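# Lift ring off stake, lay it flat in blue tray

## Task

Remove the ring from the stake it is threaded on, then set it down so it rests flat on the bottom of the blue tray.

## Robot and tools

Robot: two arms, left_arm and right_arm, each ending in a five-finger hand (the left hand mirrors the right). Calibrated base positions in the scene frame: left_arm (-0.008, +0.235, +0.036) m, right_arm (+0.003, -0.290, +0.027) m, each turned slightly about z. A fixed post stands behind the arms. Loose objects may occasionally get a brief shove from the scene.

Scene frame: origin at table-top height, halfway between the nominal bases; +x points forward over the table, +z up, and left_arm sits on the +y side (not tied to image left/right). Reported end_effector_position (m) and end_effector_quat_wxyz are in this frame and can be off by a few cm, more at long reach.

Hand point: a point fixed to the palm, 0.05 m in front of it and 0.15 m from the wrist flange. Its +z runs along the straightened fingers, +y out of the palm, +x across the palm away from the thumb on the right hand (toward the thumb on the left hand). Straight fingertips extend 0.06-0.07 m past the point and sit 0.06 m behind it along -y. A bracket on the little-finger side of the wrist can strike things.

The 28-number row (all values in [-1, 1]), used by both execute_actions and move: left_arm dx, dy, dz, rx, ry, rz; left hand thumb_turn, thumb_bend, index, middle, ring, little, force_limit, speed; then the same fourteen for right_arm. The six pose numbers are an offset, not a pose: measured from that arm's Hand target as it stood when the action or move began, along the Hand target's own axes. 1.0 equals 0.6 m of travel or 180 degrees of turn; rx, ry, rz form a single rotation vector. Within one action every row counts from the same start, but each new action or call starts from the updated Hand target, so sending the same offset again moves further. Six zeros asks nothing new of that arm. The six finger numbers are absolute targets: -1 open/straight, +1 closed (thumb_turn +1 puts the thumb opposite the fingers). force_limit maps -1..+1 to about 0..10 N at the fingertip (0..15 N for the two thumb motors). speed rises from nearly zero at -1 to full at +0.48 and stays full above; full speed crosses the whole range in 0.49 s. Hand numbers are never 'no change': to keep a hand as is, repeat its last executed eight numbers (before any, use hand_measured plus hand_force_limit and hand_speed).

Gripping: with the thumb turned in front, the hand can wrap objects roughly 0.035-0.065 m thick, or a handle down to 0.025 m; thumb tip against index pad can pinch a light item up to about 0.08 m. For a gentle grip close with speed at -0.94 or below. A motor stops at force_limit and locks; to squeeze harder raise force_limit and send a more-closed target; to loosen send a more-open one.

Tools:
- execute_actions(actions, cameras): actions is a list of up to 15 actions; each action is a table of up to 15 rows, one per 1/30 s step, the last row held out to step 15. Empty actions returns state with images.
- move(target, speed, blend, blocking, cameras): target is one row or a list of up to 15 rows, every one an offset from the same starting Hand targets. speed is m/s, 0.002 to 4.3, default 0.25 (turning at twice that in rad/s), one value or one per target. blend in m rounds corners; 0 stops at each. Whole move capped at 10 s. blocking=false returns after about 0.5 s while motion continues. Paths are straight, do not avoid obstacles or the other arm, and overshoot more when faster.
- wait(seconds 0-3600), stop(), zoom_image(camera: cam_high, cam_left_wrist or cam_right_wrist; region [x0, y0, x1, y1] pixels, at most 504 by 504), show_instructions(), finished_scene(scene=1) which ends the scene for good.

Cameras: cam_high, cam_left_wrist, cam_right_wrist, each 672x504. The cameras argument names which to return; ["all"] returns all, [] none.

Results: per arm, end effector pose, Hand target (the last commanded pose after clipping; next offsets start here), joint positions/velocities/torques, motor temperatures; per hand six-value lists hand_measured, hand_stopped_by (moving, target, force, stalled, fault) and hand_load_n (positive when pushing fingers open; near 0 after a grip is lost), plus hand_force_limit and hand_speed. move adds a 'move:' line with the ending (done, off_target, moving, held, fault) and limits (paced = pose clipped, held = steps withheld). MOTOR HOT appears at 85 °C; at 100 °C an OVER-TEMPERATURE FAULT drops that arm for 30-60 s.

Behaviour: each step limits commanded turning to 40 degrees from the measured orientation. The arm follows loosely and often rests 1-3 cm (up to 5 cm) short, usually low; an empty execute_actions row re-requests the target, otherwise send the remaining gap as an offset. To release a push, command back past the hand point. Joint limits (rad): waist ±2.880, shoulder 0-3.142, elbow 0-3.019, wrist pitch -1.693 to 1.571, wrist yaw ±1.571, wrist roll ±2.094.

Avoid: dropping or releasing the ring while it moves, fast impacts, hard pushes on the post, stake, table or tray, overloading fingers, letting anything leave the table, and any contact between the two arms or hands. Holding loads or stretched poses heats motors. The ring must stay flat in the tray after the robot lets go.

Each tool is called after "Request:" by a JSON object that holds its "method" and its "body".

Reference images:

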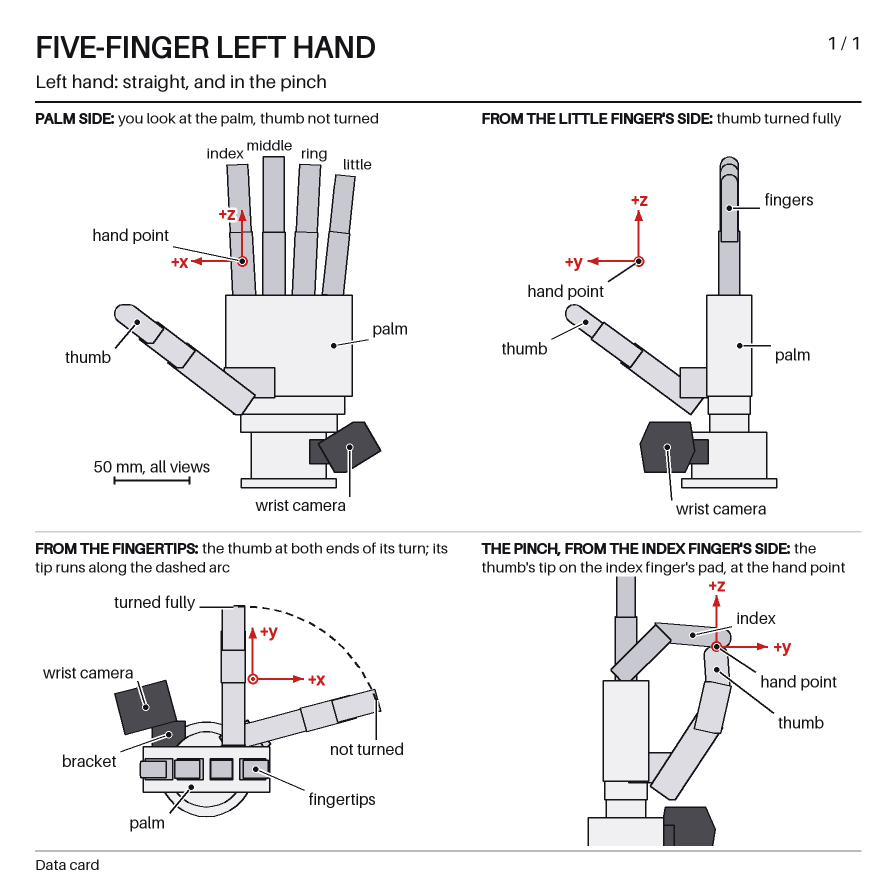

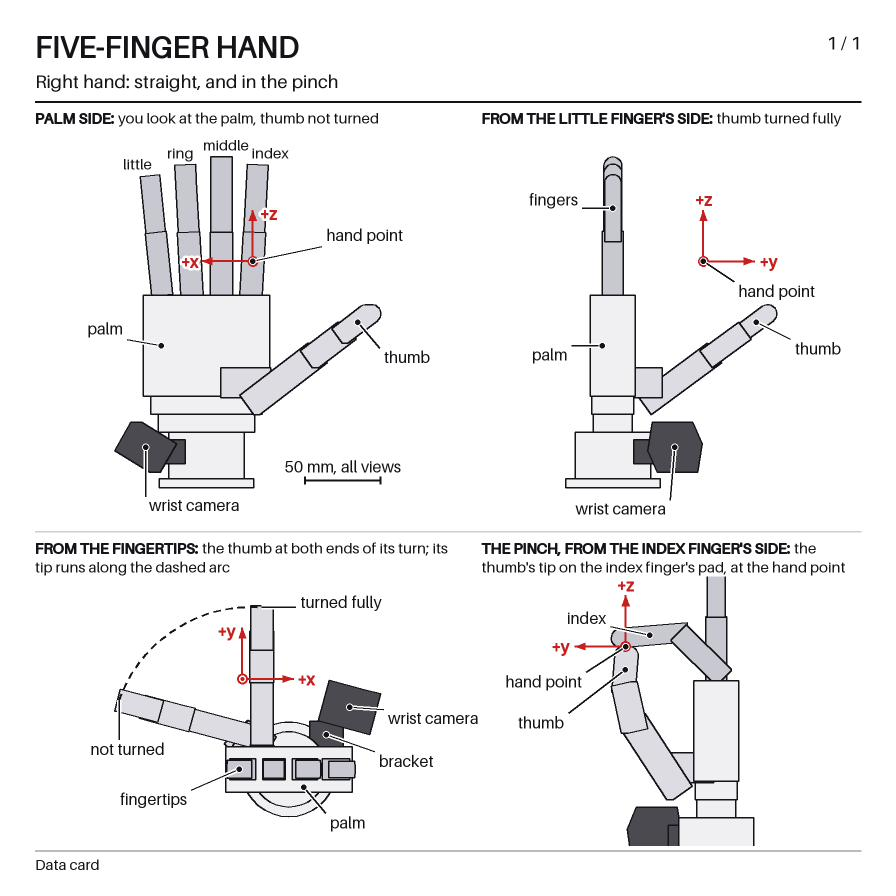

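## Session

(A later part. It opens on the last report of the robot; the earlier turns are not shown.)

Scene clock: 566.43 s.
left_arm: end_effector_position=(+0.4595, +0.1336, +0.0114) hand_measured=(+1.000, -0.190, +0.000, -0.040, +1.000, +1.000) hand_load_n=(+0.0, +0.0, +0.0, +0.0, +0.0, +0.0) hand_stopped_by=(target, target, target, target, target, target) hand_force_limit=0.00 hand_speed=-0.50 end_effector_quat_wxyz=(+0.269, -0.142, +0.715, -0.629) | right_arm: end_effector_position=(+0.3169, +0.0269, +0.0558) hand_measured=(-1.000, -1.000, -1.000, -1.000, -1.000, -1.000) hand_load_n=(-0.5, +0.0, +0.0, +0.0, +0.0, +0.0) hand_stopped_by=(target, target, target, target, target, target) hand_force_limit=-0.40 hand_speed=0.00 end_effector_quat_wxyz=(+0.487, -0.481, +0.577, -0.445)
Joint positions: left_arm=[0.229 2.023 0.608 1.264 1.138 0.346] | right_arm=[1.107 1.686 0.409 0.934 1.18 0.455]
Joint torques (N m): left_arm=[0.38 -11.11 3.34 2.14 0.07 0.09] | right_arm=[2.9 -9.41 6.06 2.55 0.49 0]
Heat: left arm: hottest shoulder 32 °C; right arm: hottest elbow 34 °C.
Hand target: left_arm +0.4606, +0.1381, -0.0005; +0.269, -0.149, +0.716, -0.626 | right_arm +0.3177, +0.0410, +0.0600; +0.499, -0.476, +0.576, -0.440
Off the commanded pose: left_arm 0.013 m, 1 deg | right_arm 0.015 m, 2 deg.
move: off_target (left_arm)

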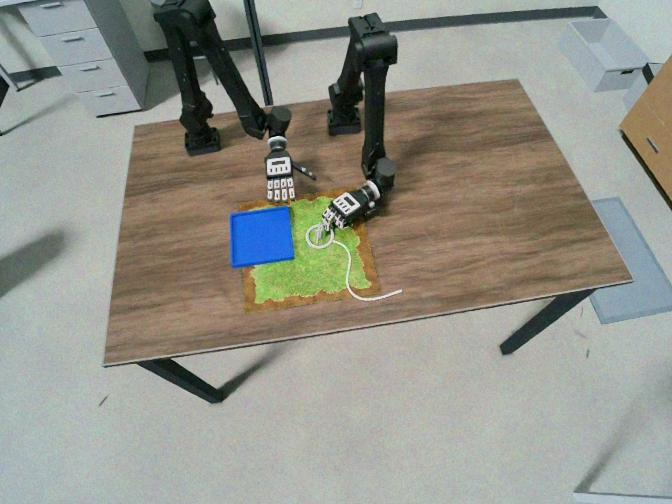

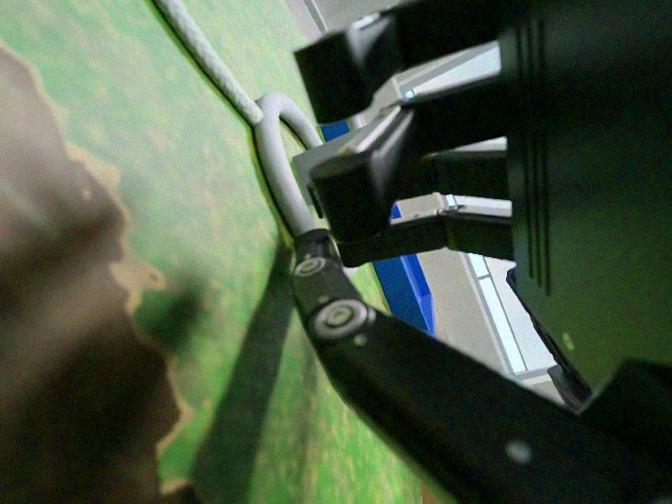

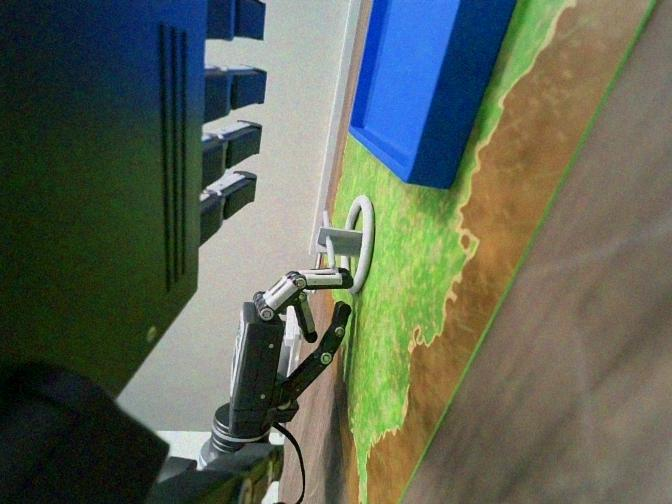

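Request:
{"method": "move", "body": {"target": [-0.029,-0.0365,-0.0023,0.01441,0.0706,0.00504,1,-0.20,-0.08,-0.11,1,1,0.0,-0.5,0,0,0,0,0,0,-1,-1,-1,-1,-1,-1,-0.4,0], "speed": 0.08, "cameras": ["cam_high","cam_right_wrist"]}}

Request:
{"method": "zoom_image", "body": {"camera": "cam_right_wrist", "region": [300, 245, 370, 315]}}

Request:
{"method": "zoom_image", "body": {"camera": "cam_high", "region": [305, 215, 355, 265]}}

Scene clock: 571.20 s.
left_arm: end_effector_position=(+0.4608, +0.1379, +0.0193) hand_measured=(+1.000, -0.200, -0.080, -0.110, +1.000, +1.000) hand_load_n=(+0.0, +0.0, +0.0, +0.0, +0.0, +0.0) hand_stopped_by=(target, target, target, target, target, target) hand_force_limit=0.00 hand_speed=-0.50 end_effector_quat_wxyz=(+0.185, -0.074, +0.728, -0.656) | right_arm: end_effector_position=(+0.3169, +0.0269, +0.0558) hand_measured=(-1.000, -1.000, -1.000, -1.000, -1.000, -1.000) hand_load_n=(+0.0, +0.0, -0.5, +0.0, +0.0, +0.0) hand_stopped_by=(target, target, target, target, target, target) hand_force_limit=-0.40 hand_speed=0.00 end_effector_quat_wxyz=(+0.487, -0.481, +0.577, -0.445)
Joint positions: left_arm=[0.261 1.979 0.739 0.85 1.386 0.557] | right_arm=[1.107 1.686 0.409 0.934 1.18 0.455]
Joint torques (N m): left_arm=[0.5 -15.09 5.59 1.07 0.57 0.12] | right_arm=[2.49 -8.82 6 2.67 0.45 0.03]
Heat: left arm: hottest shoulder 32 °C; right arm: hottest elbow 34 °C.
Hand target: left_arm +0.4711, +0.1451, +0.0245; +0.196, -0.067, +0.728, -0.653 | right_arm +0.3177, +0.0410, +0.0600; +0.499, -0.476, +0.576, -0.440
Off the commanded pose: left_arm 0.014 m, 2 deg | right_arm 0.015 m, 2 deg.
move: off_target (left_arm)

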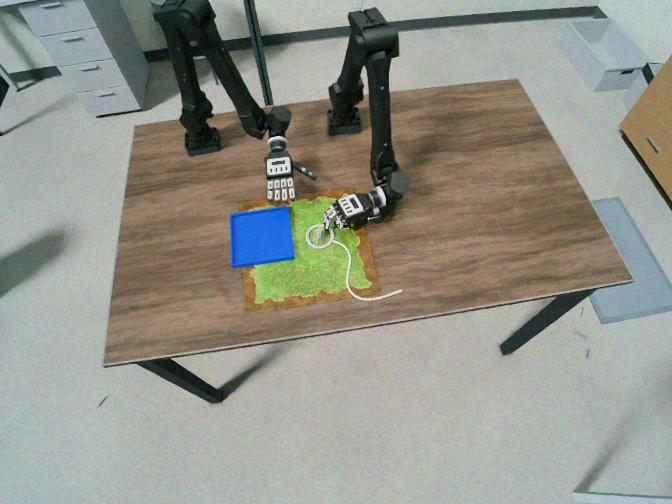

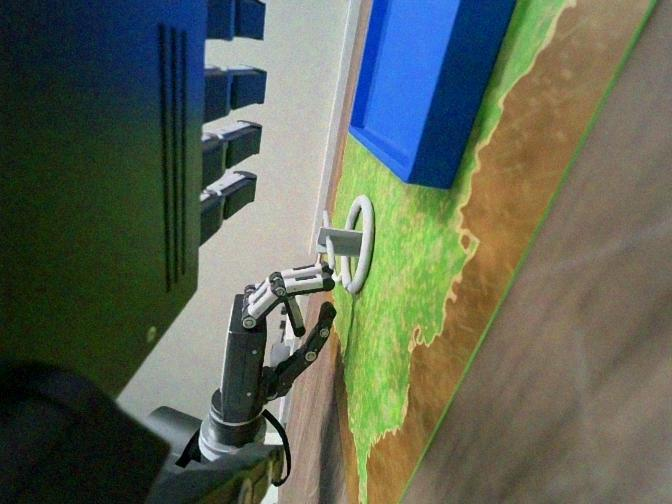

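Scaled by 7.200 from the camera's image (finer frame: 960x720).

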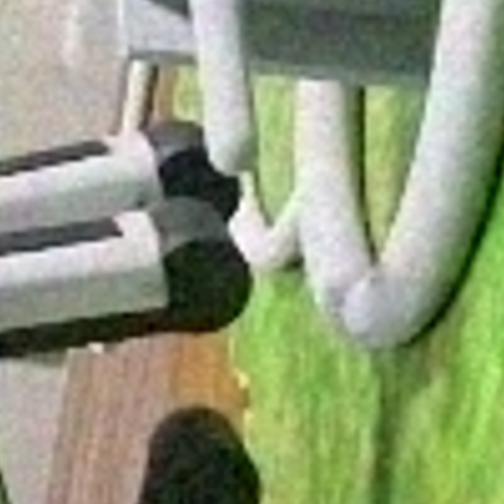

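Scaled by 10.080 from the camera's image (finer frame: 960x720).

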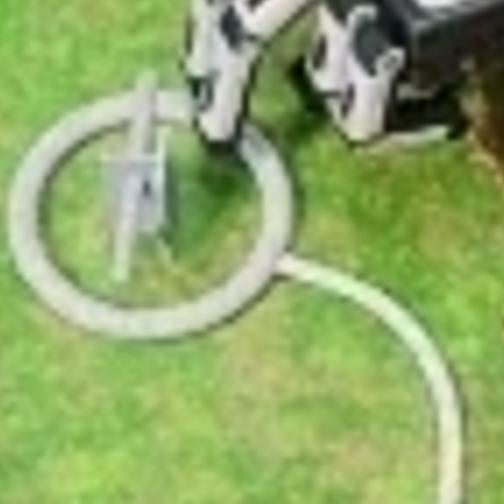

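Request:
{"method": "move", "body": {"target": [0.0075,0.0401,0.0013,0,0,0,1,-0.20,-0.08,-0.11,1,1,0.0,-0.5,0,0,0,0,0,0,-1,-1,-1,-1,-1,-1,-0.4,0], "speed": 0.06, "cameras": ["cam_high","cam_right_wrist"]}}

Request:
{"method": "zoom_image", "body": {"camera": "cam_right_wrist", "region": [300, 245, 370, 315]}}

Request:
{"method": "zoom_image", "body": {"camera": "cam_high", "region": [305, 215, 355, 265]}}

Scene clock: 573.07 s.
left_arm: end_effector_position=(+0.4627, +0.1390, +0.0049) hand_measured=(+1.000, -0.200, -0.080, -0.110, +1.000, +1.000) hand_load_n=(+0.0, +0.0, +0.0, -0.5, +0.0, +0.0) hand_stopped_by=(target, target, target, target, target, target) hand_force_limit=0.00 hand_speed=-0.50 end_effector_quat_wxyz=(+0.186, -0.071, +0.729, -0.655) | right_arm: end_effector_position=(+0.3169, +0.0269, +0.0558) hand_measured=(-1.000, -1.000, -1.000, -1.000, -1.000, -1.000) hand_load_n=(+0.0, +0.0, +0.0, +0.0, +0.0, +0.0) hand_stopped_by=(target, target, target, target, target, target) hand_force_limit=-0.40 hand_speed=0.00 end_effector_quat_wxyz=(+0.487, -0.481, +0.577, -0.445)
Joint positions: left_arm=[0.262 2.021 0.752 0.86 1.387 0.582] | right_arm=[1.107 1.686 0.409 0.934 1.18 0.455]
Joint torques (N m): left_arm=[0.79 -12.98 5.39 2.06 0.57 0.15] | right_arm=[2.78 -9.17 5.89 2.67 0.52 -0.01]
Heat: left arm: hottest shoulder 32 °C; right arm: hottest elbow 34 °C.
Hand target: left_arm +0.4712, +0.1461, +0.0001; +0.196, -0.067, +0.728, -0.653 | right_arm +0.3177, +0.0410, +0.0600; +0.499, -0.476, +0.576, -0.440
Off the commanded pose: left_arm 0.012 m, 1 deg | right_arm 0.015 m, 2 deg.
move: off_target (left_arm)

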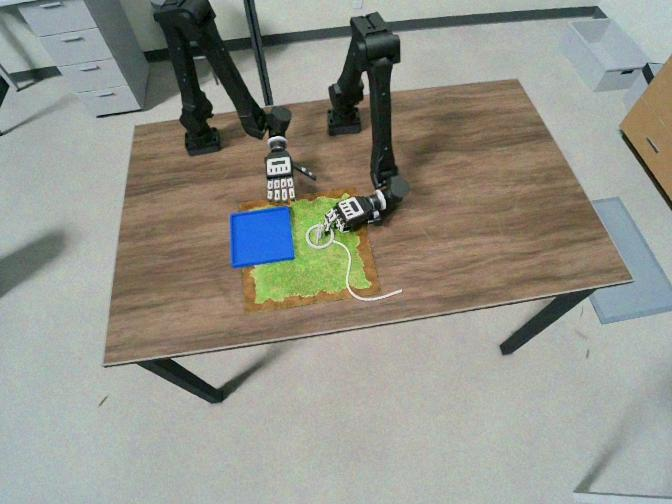

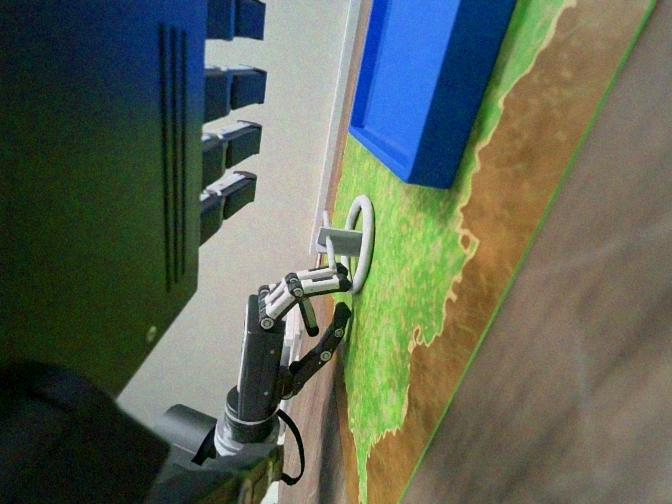

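Scaled by 7.200 from the camera's image (finer frame: 960x720).

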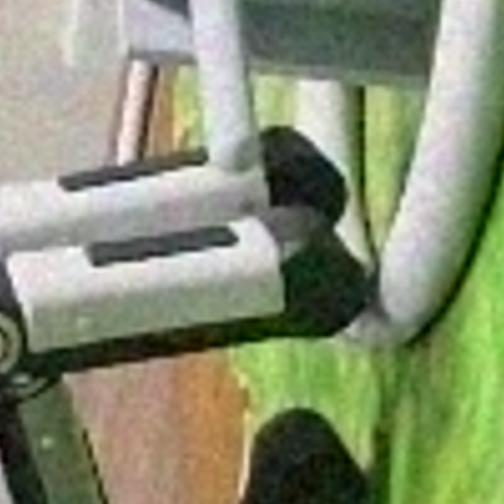

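Scaled by 10.080 from the camera's image (finer frame: 960x720).

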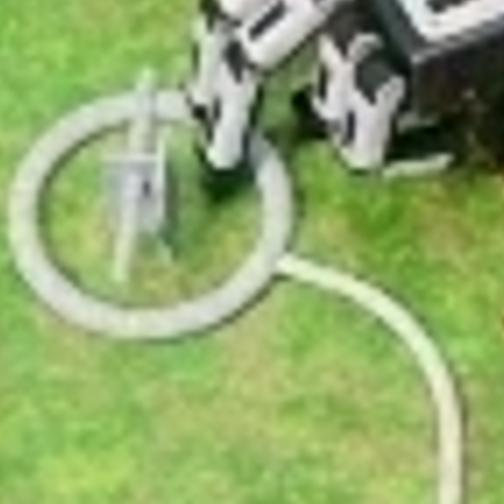

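Request:
{"method": "move", "body": {"target": [[-0.0198,-0.0167,0.0033,0,0,0,1,-0.20,-0.08,-0.11,1,1,0.0,-0.5,0,0,0,0,0,0,-1,-1,-1,-1,-1,-1,-0.4,0],[-0.0132,0.0158,0.0057,0,0,0,1,-0.20,-0.08,-0.11,1,1,0.0,-0.5,0,0,0,0,0,0,-1,-1,-1,-1,-1,-1,-0.4,0]], "speed": 0.06, "cameras": ["cam_high","cam_left_wrist","cam_right_wrist"]}}

Request:
{"method": "zoom_image", "body": {"camera": "cam_right_wrist", "region": [300, 245, 370, 315]}}

Request:
{"method": "zoom_image", "body": {"camera": "cam_high", "region": [305, 215, 355, 265]}}

Scene clock: 575.20 s.
left_arm: end_effector_position=(+0.4747, +0.1414, +0.0000) hand_measured=(+1.000, -0.200, -0.080, -0.110, +1.000, +1.000) hand_load_n=(+0.5, -0.5, -0.5, +0.0, +0.0, +0.0) hand_stopped_by=(target, target, target, target, target, target) hand_force_limit=0.00 hand_speed=-0.50 end_effector_quat_wxyz=(+0.190, -0.066, +0.728, -0.655) | right_arm: end_effector_position=(+0.3169, +0.0269, +0.0558) hand_measured=(-1.000, -1.000, -1.000, -1.000, -1.000, -1.000) hand_load_n=(-0.5, +0.0, +0.0, +0.0, +0.0, +0.0) hand_stopped_by=(target, target, target, target, target, target) hand_force_limit=-0.40 hand_speed=0.00 end_effector_quat_wxyz=(+0.487, -0.481, +0.577, -0.445)
Joint positions: left_arm=[0.262 2.05 0.787 0.867 1.389 0.583] | right_arm=[1.107 1.686 0.409 0.934 1.18 0.455]
Joint torques (N m): left_arm=[0.62 -13.1 5.23 2 0.38 0.08] | right_arm=[3.25 -9.82 6.15 2.7 0.47 0.02]
Heat: left arm: hottest shoulder 32 °C; right arm: hottest elbow 34 °C.
Hand target: left_arm +0.4812, +0.1471, -0.0079; +0.196, -0.067, +0.728, -0.653 | right_arm +0.3177, +0.0410, +0.0600; +0.499, -0.476, +0.576, -0.440
Off the commanded pose: left_arm 0.012 m, 1 deg | right_arm 0.015 m, 2 deg.
move: off_target (left_arm)

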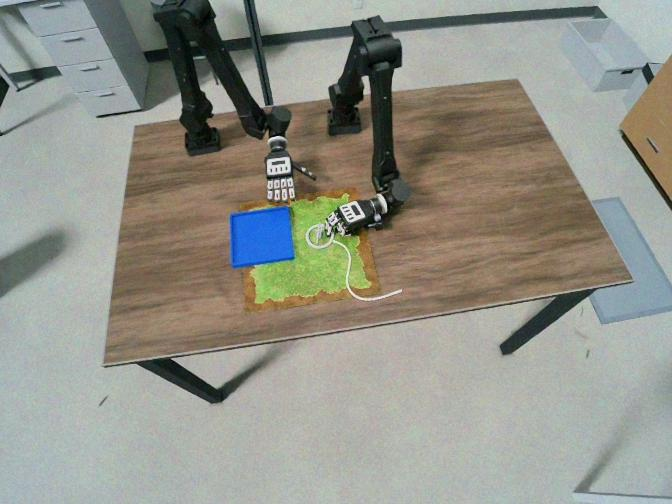

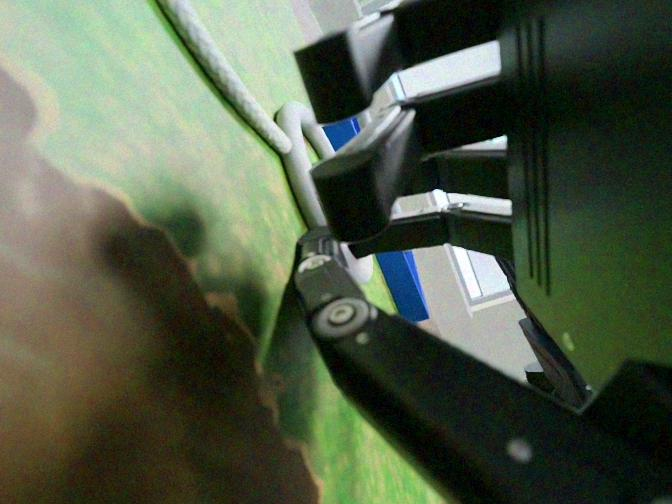

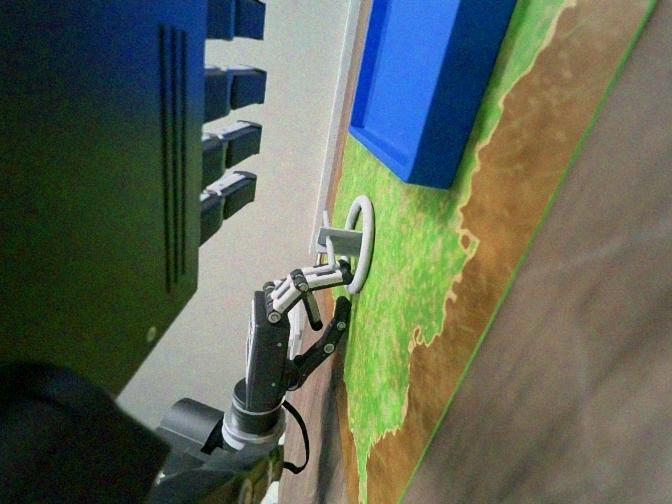

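Scaled by 7.200 from the camera's image (finer frame: 960x720).

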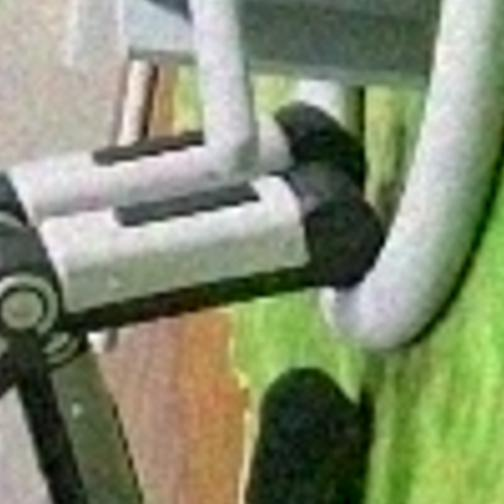

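Scaled by 10.080 from the camera's image (finer frame: 960x720).

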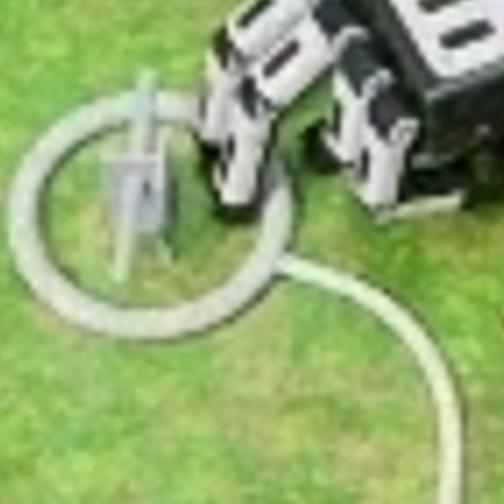

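Request:
{"method": "move", "body": {"target": [0.0017,0.0081,0.0006,0,0,0,1,-0.20,-0.08,-0.11,1,1,0.0,-0.5,0,0,0,0,0,0,-1,-1,-1,-1,-1,-1,-0.4,0], "speed": 0.06}}

Request:
{"method": "execute_actions", "body": {"actions": [[[0,0,0,0,0,0,1,-0.20,0.3,0.27,1,1,-0.6,-0.92,0,0,0,0,0,0,-1,-1,-1,-1,-1,-1,-0.4,0]],[[0,0,0,0,0,0,1,-0.20,0.3,0.27,1,1,-0.6,-0.92,0,0,0,0,0,0,-1,-1,-1,-1,-1,-1,-0.4,0]],[[0,0,0,0,0,0,1,-0.20,0.3,0.27,1,1,-0.6,-0.92,0,0,0,0,0,0,-1,-1,-1,-1,-1,-1,-0.4,0]]], "cameras": ["cam_high","cam_left_wrist","cam_right_wrist"]}}

Request:
{"method": "zoom_image", "body": {"camera": "cam_right_wrist", "region": [300, 245, 370, 315]}}

Request:
{"method": "zoom_image", "body": {"camera": "cam_high", "region": [305, 215, 355, 265]}}

Scene clock: 576.57 s.
left_arm: end_effector_position=(+0.4750, +0.1414, -0.0004) hand_measured=(+1.000, -0.200, -0.080, -0.110, +1.000, +1.000) hand_load_n=(+0.5, -2.0, +0.0, +0.0, +0.0, +0.0) hand_stopped_by=(target, target, target, target, target, target) hand_force_limit=0.00 hand_speed=-0.50 end_effector_quat_wxyz=(+0.193, -0.062, +0.728, -0.655) | right_arm: end_effector_position=(+0.3169, +0.0269, +0.0558) hand_measured=(-1.000, -1.000, -1.000, -1.000, -1.000, -1.000) hand_load_n=(+0.0, +0.0, +0.0, +0.0, +0.0, +0.0) hand_stopped_by=(target, target, target, target, target, target) hand_force_limit=-0.40 hand_speed=0.00 end_effector_quat_wxyz=(+0.487, -0.481, +0.577, -0.445)
Joint positions: left_arm=[0.262 2.053 0.787 0.88 1.391 0.583] | right_arm=[1.107 1.686 0.409 0.934 1.18 0.455]
Joint torques (N m): left_arm=[0.5 -12.1 5.42 1.89 0.24 0.09] | right_arm=[2.61 -8.41 6.05 2.61 0.51 0.02]
Heat: left arm: hottest shoulder 32 °C; right arm: hottest elbow 34 °C.
Hand target: left_arm +0.4812, +0.1471, -0.0128; +0.196, -0.067, +0.728, -0.653 | right_arm +0.3177, +0.0410, +0.0600; +0.499, -0.476, +0.576, -0.440
Off the commanded pose: left_arm 0.015 m, 1 deg | right_arm 0.015 m, 2 deg.
move: off_target (left_arm)

Scene clock: 578.27 s.
left_arm: end_effector_position=(+0.4764, +0.1417, +0.0000) hand_measured=(+1.000, -0.200, +0.082, +0.060, +1.000, +1.000) hand_load_n=(+0.5, -1.0, +2.0, +2.5, +0.0, +0.0) hand_stopped_by=(target, target, force, force, target, target) hand_force_limit=-0.60 hand_speed=-0.92 end_effector_quat_wxyz=(+0.194, -0.060, +0.728, -0.655) | right_arm: end_effector_position=(+0.3169, +0.0269, +0.0558) hand_measured=(-1.000, -1.000, -1.000, -1.000, -1.000, -1.000) hand_load_n=(-0.5, +0.0, +0.0, +0.0, +0.0, -0.5) hand_stopped_by=(target, target, target, target, target, target) hand_force_limit=-0.40 hand_speed=0.00 end_effector_quat_wxyz=(+0.487, -0.481, +0.577, -0.445)
Joint positions: left_arm=[0.262 2.055 0.79 0.881 1.392 0.583] | right_arm=[1.107 1.686 0.409 0.934 1.18 0.455]
Joint torques (N m): left_arm=[0.56 -12.4 5.14 1.94 0.23 0.09] | right_arm=[2.32 -8.18 6.08 2.7 0.47 0.05]
Heat: left arm: hottest shoulder 32 °C; right arm: hottest elbow 34 °C.
Hand target: left_arm +0.4812, +0.1470, -0.0128; +0.196, -0.067, +0.728, -0.653 | right_arm +0.3177, +0.0410, +0.0600; +0.499, -0.476, +0.576, -0.440
Off the commanded pose: left_arm 0.015 m, 1 deg | right_arm 0.015 m, 2 deg.

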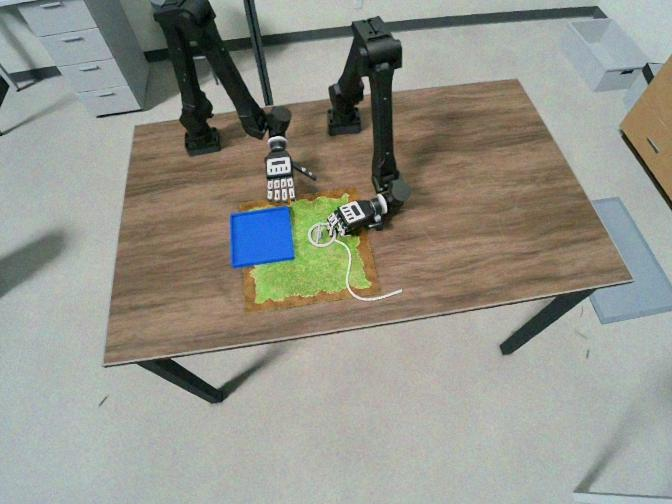

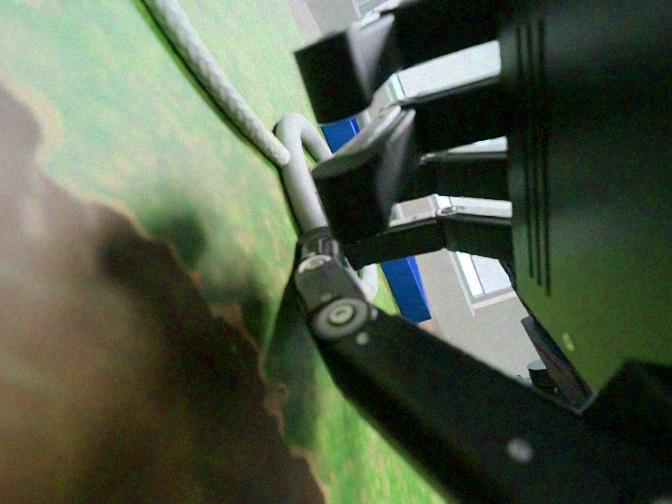

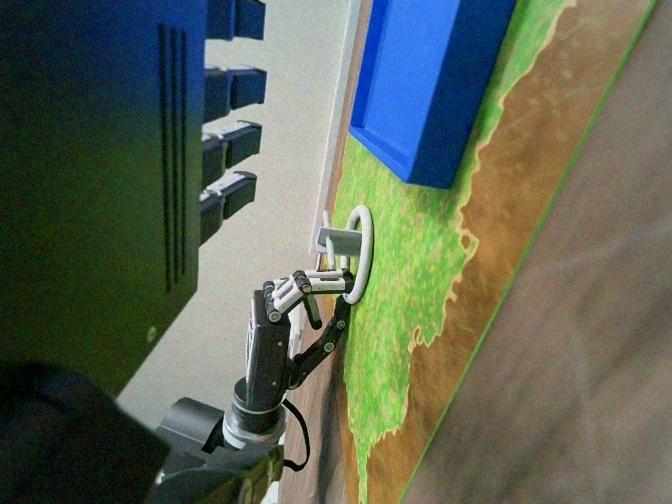

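Scaled by 7.200 from the camera's image (finer frame: 960x720).

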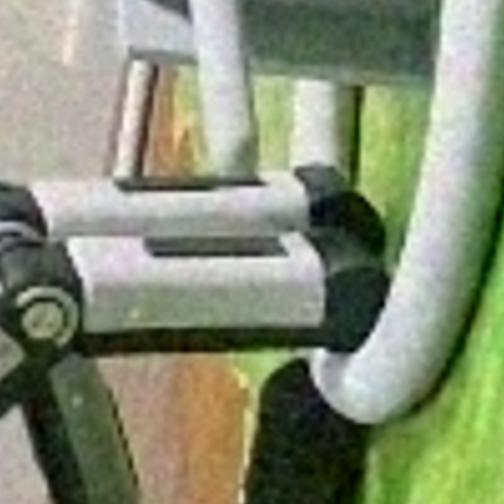

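Scaled by 10.080 from the camera's image (finer frame: 960x720).

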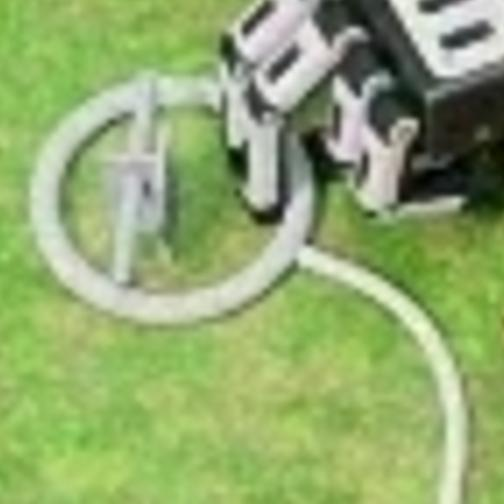

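Request:
{"method": "execute_actions", "body": {"actions": []}}

Request:
{"method": "zoom_image", "body": {"camera": "cam_high", "region": [305, 215, 355, 265]}}

Request:
{"method": "zoom_image", "body": {"camera": "cam_right_wrist", "region": [300, 245, 370, 315]}}

Scene clock: 580.73 s.
left_arm: end_effector_position=(+0.4764, +0.1417, +0.0000) hand_measured=(+1.000, -0.200, +0.082, +0.060, +1.000, +1.000) hand_load_n=(+0.5, -0.5, +2.0, +2.0, +0.0, +0.0) hand_stopped_by=(target, target, force, force, target, target) hand_force_limit=-0.60 hand_speed=-0.92 end_effector_quat_wxyz=(+0.194, -0.060, +0.728, -0.655) | right_arm: end_effector_position=(+0.3169, +0.0269, +0.0558) hand_measured=(-1.000, -1.000, -1.000, -1.000, -1.000, -1.000) hand_load_n=(+0.0, +0.0, +0.0, +0.0, +0.0, +0.0) hand_stopped_by=(target, target, target, target, target, target) hand_force_limit=-0.40 hand_speed=0.00 end_effector_quat_wxyz=(+0.487, -0.481, +0.577, -0.445)
Joint positions: left_arm=[0.262 2.055 0.79 0.881 1.392 0.583] | right_arm=[1.107 1.686 0.409 0.934 1.18 0.455]
Joint velocities: within noise
Joint torques (N m): left_arm=[0.26 -12.81 5.12 1.95 0.22 0.07] | right_arm=[3.37 -9.7 6.08 2.67 0.51 0.04]
Motor temperatures (°C): left_arm=[28 32 30 28 30 26] | right_arm=[28 33 34 29 28 29]
Heat: left arm: hottest shoulder 32 °C; right arm: hottest elbow 34 °C.
Hand target: left_arm +0.4812, +0.1470, -0.0128; +0.196, -0.067, +0.728, -0.653 | right_arm +0.3177, +0.0410, +0.0600; +0.499, -0.476, +0.576, -0.440
Off the commanded pose: left_arm 0.015 m, 1 deg | right_arm 0.015 m, 2 deg.

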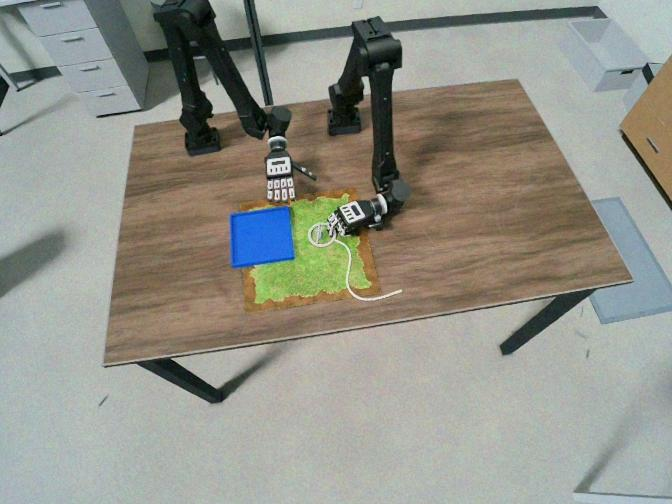

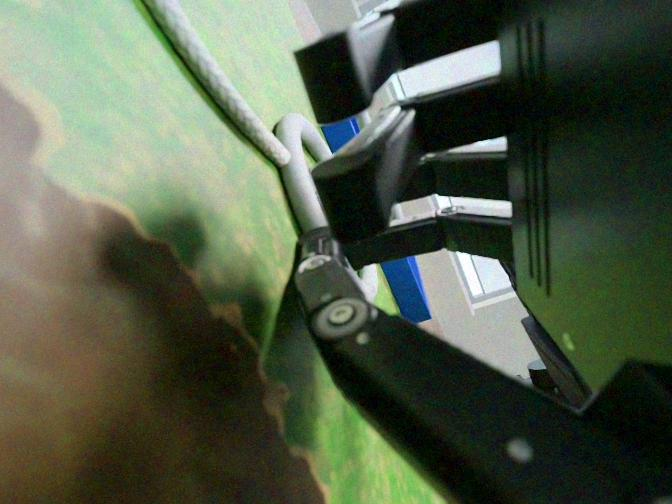

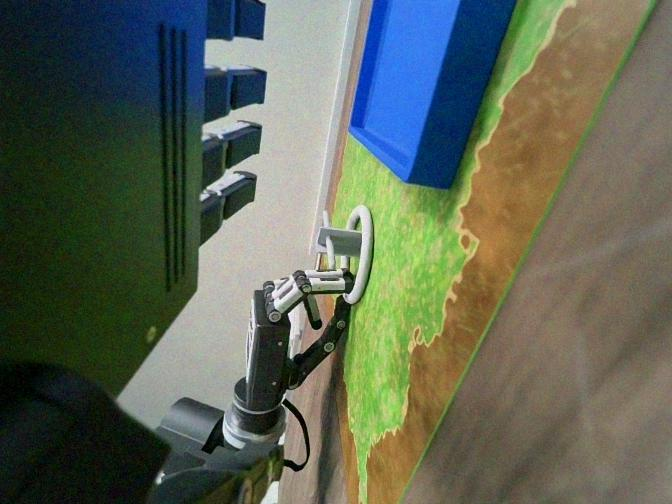

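Scaled by 10.080 from the camera's image (finer frame: 960x720).

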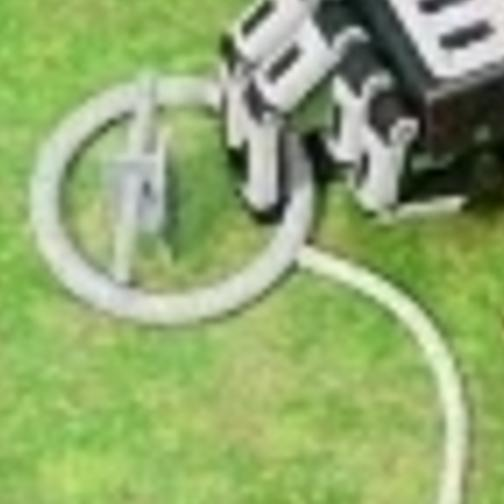

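Scaled by 7.200 from the camera's image (finer frame: 960x720).

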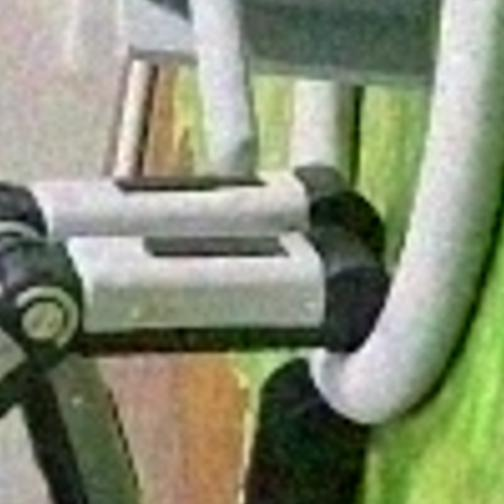

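Request:
{"method": "execute_actions", "body": {"actions": [[[0,0,0,0,0,0,1,-0.20,0.34,0.31,1,1,0.2,-0.94,0,0,0,0,0,0,-1,-1,-1,-1,-1,-1,-0.4,0]],[[0,0,0,0,0,0,1,-0.20,0.34,0.31,1,1,0.2,-0.94,0,0,0,0,0,0,-1,-1,-1,-1,-1,-1,-0.4,0]],[[0,0,0,0,0,0,1,-0.20,0.34,0.31,1,1,0.2,-0.94,0,0,0,0,0,0,-1,-1,-1,-1,-1,-1,-0.4,0]],[[0,0,0,0,0,0,1,-0.20,0.34,0.31,1,1,0.2,-0.94,0,0,0,0,0,0,-1,-1,-1,-1,-1,-1,-0.4,0]]], "cameras": []}}

Request:
{"method": "execute_actions", "body": {"actions": [], "cameras": ["cam_high", "cam_right_wrist"]}}

Request:
{"method": "zoom_image", "body": {"camera": "cam_right_wrist", "region": [300, 245, 370, 315]}}

Scene clock: 583.87 s.
left_arm: end_effector_position=(+0.4767, +0.1413, +0.0017) hand_measured=(+1.000, -0.200, +0.108, +0.120, +1.000, +1.000) hand_load_n=(+0.5, +0.5, +4.5, +6.0, +0.0, +0.0) hand_stopped_by=(target, target, force, force, target, target) hand_force_limit=0.20 hand_speed=-0.94 end_effector_quat_wxyz=(+0.194, -0.054, +0.726, -0.657) | right_arm: end_effector_position=(+0.3169, +0.0269, +0.0558) hand_measured=(-1.000, -1.000, -1.000, -1.000, -1.000, -1.000) hand_load_n=(+0.0, +0.0, +0.0, +0.0, +0.0, +0.0) hand_stopped_by=(target, target, target, target, target, target) hand_force_limit=-0.40 hand_speed=0.00 end_effector_quat_wxyz=(+0.487, -0.481, +0.577, -0.445)
Joint positions: left_arm=[0.262 2.055 0.793 0.887 1.402 0.583] | right_arm=[1.107 1.686 0.409 0.934 1.18 0.455]
Joint torques (N m): left_arm=[0.44 -12.4 4.85 1.78 -0.24 0.06] | right_arm=[2.55 -9.47 6.17 2.58 0.52 0]
Heat: left arm: hottest shoulder 32 °C; right arm: hottest elbow 34 °C.
Hand target: left_arm +0.4811, +0.1470, -0.0129; +0.196, -0.067, +0.728, -0.653 | right_arm +0.3177, +0.0410, +0.0600; +0.499, -0.476, +0.576, -0.440
Off the commanded pose: left_arm 0.016 m, 2 deg | right_arm 0.015 m, 2 deg.

Scene clock: 583.87 s.
left_arm: end_effector_position=(+0.4767, +0.1413, +0.0017) hand_measured=(+1.000, -0.200, +0.108, +0.120, +1.000, +1.000) hand_load_n=(+0.5, +0.5, +4.5, +6.0, +0.0, +0.0) hand_stopped_by=(target, target, force, force, target, target) hand_force_limit=0.20 hand_speed=-0.94 end_effector_quat_wxyz=(+0.194, -0.054, +0.726, -0.657) | right_arm: end_effector_position=(+0.3169, +0.0269, +0.0558) hand_measured=(-1.000, -1.000, -1.000, -1.000, -1.000, -1.000) hand_load_n=(+0.0, +0.0, +0.0, +0.0, +0.0, +0.0) hand_stopped_by=(target, target, target, target, target, target) hand_force_limit=-0.40 hand_speed=0.00 end_effector_quat_wxyz=(+0.487, -0.481, +0.577, -0.445)
Joint positions: left_arm=[0.262 2.055 0.793 0.887 1.402 0.583] | right_arm=[1.107 1.686 0.409 0.934 1.18 0.455]
Joint velocities: within noise
Joint torques (N m): left_arm=[0.44 -12.4 4.85 1.78 -0.24 0.06] | right_arm=[2.55 -9.47 6.17 2.58 0.52 0]
Motor temperatures (°C): left_arm=[28 32 30 28 30 26] | right_arm=[28 33 34 29 28 29]
Heat: left arm: hottest shoulder 32 °C; right arm: hottest elbow 34 °C.
Hand target: left_arm +0.4811, +0.1470, -0.0129; +0.196, -0.067, +0.728, -0.653 | right_arm +0.3177, +0.0410, +0.0600; +0.499, -0.476, +0.576, -0.440
Off the commanded pose: left_arm 0.016 m, 2 deg | right_arm 0.015 m, 2 deg.
Images, in order (width x height): cam_high 672x504, cam_right_wrist 672x504.

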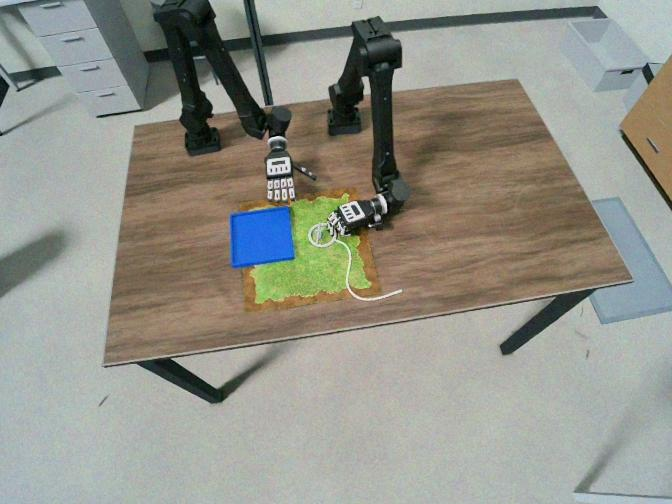

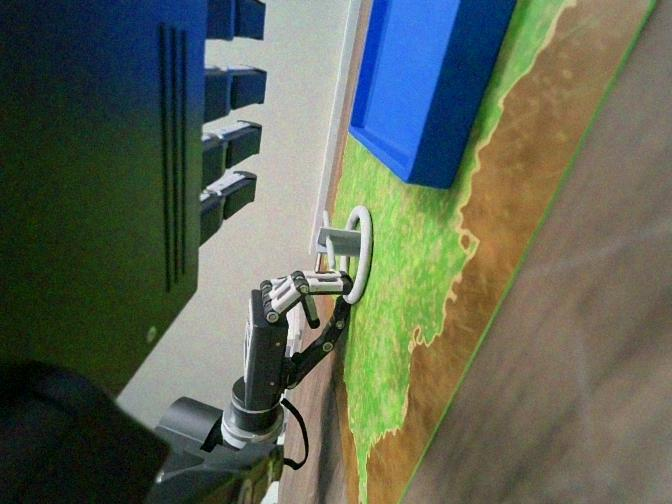

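Scaled by 7.200 from the camera's image (finer frame: 960x720).

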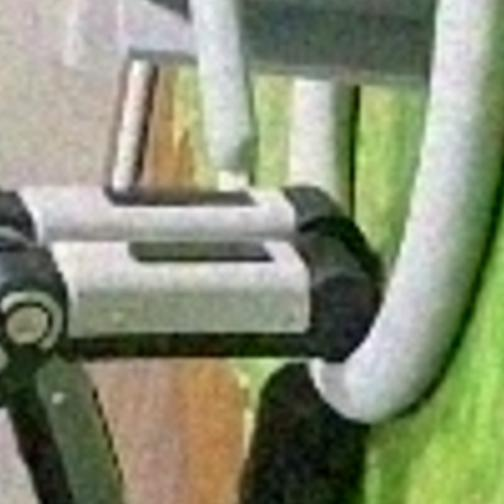

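Request:
{"method": "execute_actions", "body": {"actions": [[[-0.0086,-0.0188,0.0005,0,0,0,1,-0.20,0.38,0.34,1,1,0.35,-0.97,0,0,0,0,0,0,-1,-1,-1,-1,-1,-1,-0.4,0]],[[0,0,0,0,0,0,1,-0.20,0.38,0.34,1,1,0.35,-0.97,0,0,0,0,0,0,-1,-1,-1,-1,-1,-1,-0.4,0]],[[0,0,0,0,0,0,1,-0.20,0.38,0.34,1,1,0.35,-0.97,0,0,0,0,0,0,-1,-1,-1,-1,-1,-1,-0.4,0]]], "cameras": ["cam_high", "cam_right_wrist"]}}

Request:
{"method": "zoom_image", "body": {"camera": "cam_right_wrist", "region": [300, 245, 370, 315]}}

Scene clock: 586.27 s.
left_arm: end_effector_position=(+0.4770, +0.1414, +0.0037) hand_measured=(+1.000, -0.202, +0.136, +0.148, +1.000, +1.000) hand_load_n=(+0.5, +6.5, +6.5, +6.5, +0.0, +0.0) hand_stopped_by=(target, target, force, force, target, target) hand_force_limit=0.35 hand_speed=-0.97 end_effector_quat_wxyz=(+0.193, -0.056, +0.727, -0.657) | right_arm: end_effector_position=(+0.3169, +0.0269, +0.0558) hand_measured=(-1.000, -1.000, -1.000, -1.000, -1.000, -1.000) hand_load_n=(+0.0, +0.0, -0.5, +0.0, +0.0, +0.0) hand_stopped_by=(target, target, target, target, target, target) hand_force_limit=-0.40 hand_speed=0.00 end_effector_quat_wxyz=(+0.487, -0.481, +0.577, -0.445)
Joint positions: left_arm=[0.262 2.049 0.793 0.879 1.401 0.581] | right_arm=[1.107 1.686 0.409 0.934 1.18 0.455]
Joint torques (N m): left_arm=[0.26 -14.68 5.14 0.96 -0.25 0.01] | right_arm=[1.85 -9 6.15 2.67 0.57 0.06]
Heat: left arm: hottest shoulder 32 °C; right arm: hottest elbow 34 °C.
Hand target: left_arm +0.4841, +0.1470, -0.0009; +0.196, -0.067, +0.728, -0.653 | right_arm +0.3177, +0.0410, +0.0600; +0.499, -0.476, +0.576, -0.440
Off the commanded pose: left_arm 0.010 m, 1 deg | right_arm 0.015 m, 2 deg.

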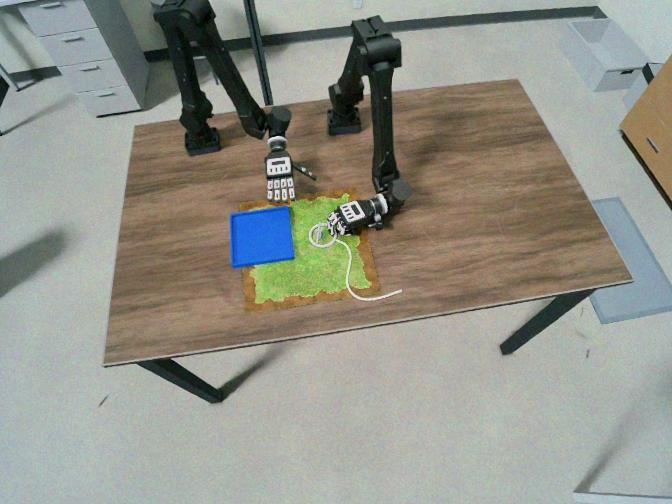

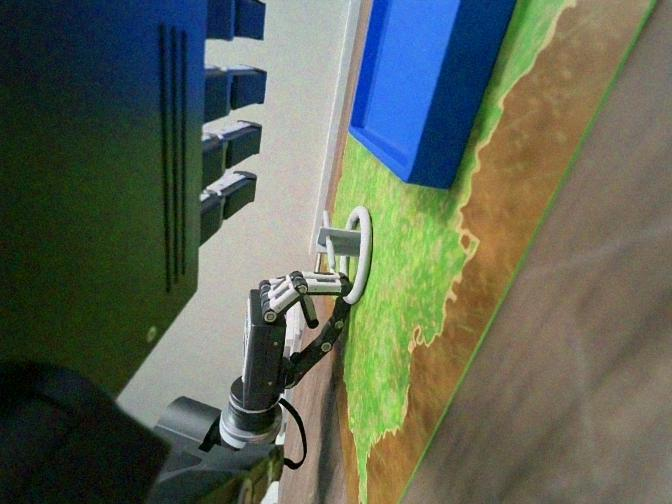

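Scaled by 7.200 from the camera's image (finer frame: 960x720).

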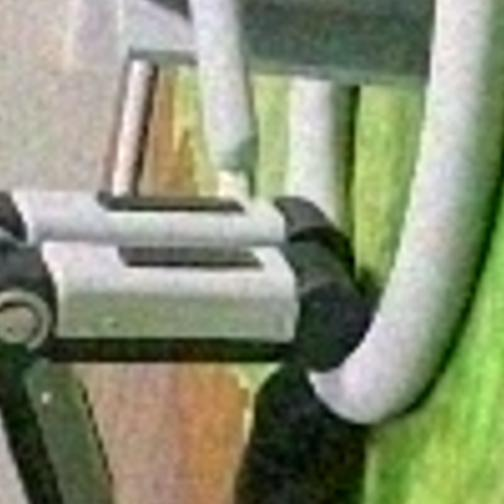

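Request:
{"method": "execute_actions", "body": {"actions": [[[-0.0086,-0.0188,0.0005,0,0,0,1,-0.20,0.38,0.34,1,1,0.35,-0.97,0,0,0,0,0,0,-1,-1,-1,-1,-1,-1,-0.4,0]],[[0,0,0,0,0,0,1,-0.20,0.38,0.34,1,1,0.35,-0.97,0,0,0,0,0,0,-1,-1,-1,-1,-1,-1,-0.4,0]]], "cameras": ["cam_high", "cam_right_wrist"]}}

Request:
{"method": "zoom_image", "body": {"camera": "cam_right_wrist", "region": [300, 245, 370, 315]}}

Scene clock: 587.87 s.
left_arm: end_effector_position=(+0.4788, +0.1423, +0.0077) hand_measured=(+1.000, -0.200, +0.136, +0.148, +1.000, +1.000) hand_load_n=(+0.0, +0.0, +0.0, +0.5, +0.0, +0.0) hand_stopped_by=(target, target, force, force, target, target) hand_force_limit=0.35 hand_speed=-0.97 end_effector_quat_wxyz=(+0.190, -0.067, +0.728, -0.655) | right_arm: end_effector_position=(+0.3169, +0.0269, +0.0558) hand_measured=(-1.000, -1.000, -1.000, -1.000, -1.000, -1.000) hand_load_n=(+0.0, +0.0, +0.0, +0.0, +0.0, +0.0) hand_stopped_by=(target, target, target, target, target, target) hand_force_limit=-0.40 hand_speed=0.00 end_effector_quat_wxyz=(+0.487, -0.481, +0.577, -0.445)
Joint positions: left_arm=[0.262 2.031 0.794 0.845 1.387 0.577] | right_arm=[1.107 1.686 0.409 0.934 1.18 0.455]
Joint torques (N m): left_arm=[0.32 -15.56 5.48 1.11 0.35 0.02] | right_arm=[2.26 -8.76 6.31 2.59 0.53 -0.01]
Heat: left arm: hottest shoulder 32 °C; right arm: hottest elbow 34 °C.
Hand target: left_arm +0.4873, +0.1470, +0.0112; +0.196, -0.067, +0.728, -0.653 | right_arm +0.3177, +0.0410, +0.0600; +0.499, -0.476, +0.576, -0.440
Off the commanded pose: left_arm 0.010 m, 1 deg | right_arm 0.015 m, 2 deg.

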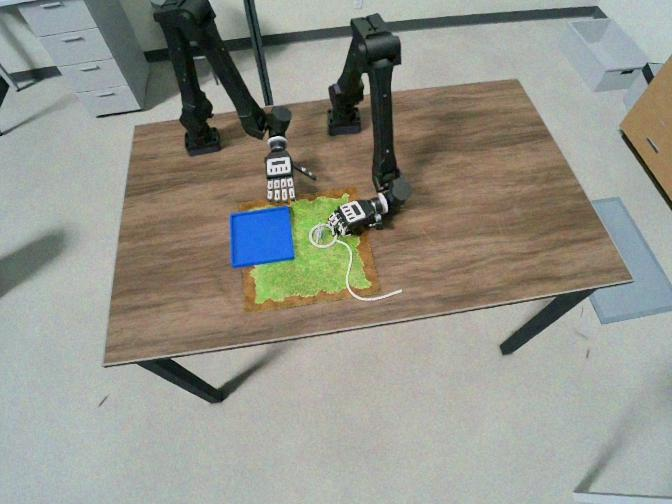

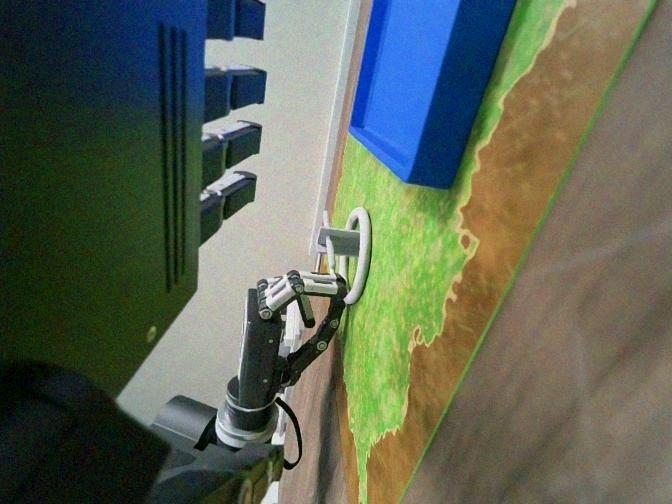

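Scaled by 7.200 from the camera's image (finer frame: 960x720).

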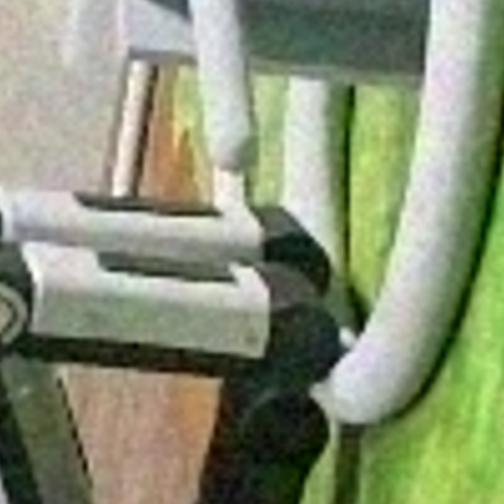

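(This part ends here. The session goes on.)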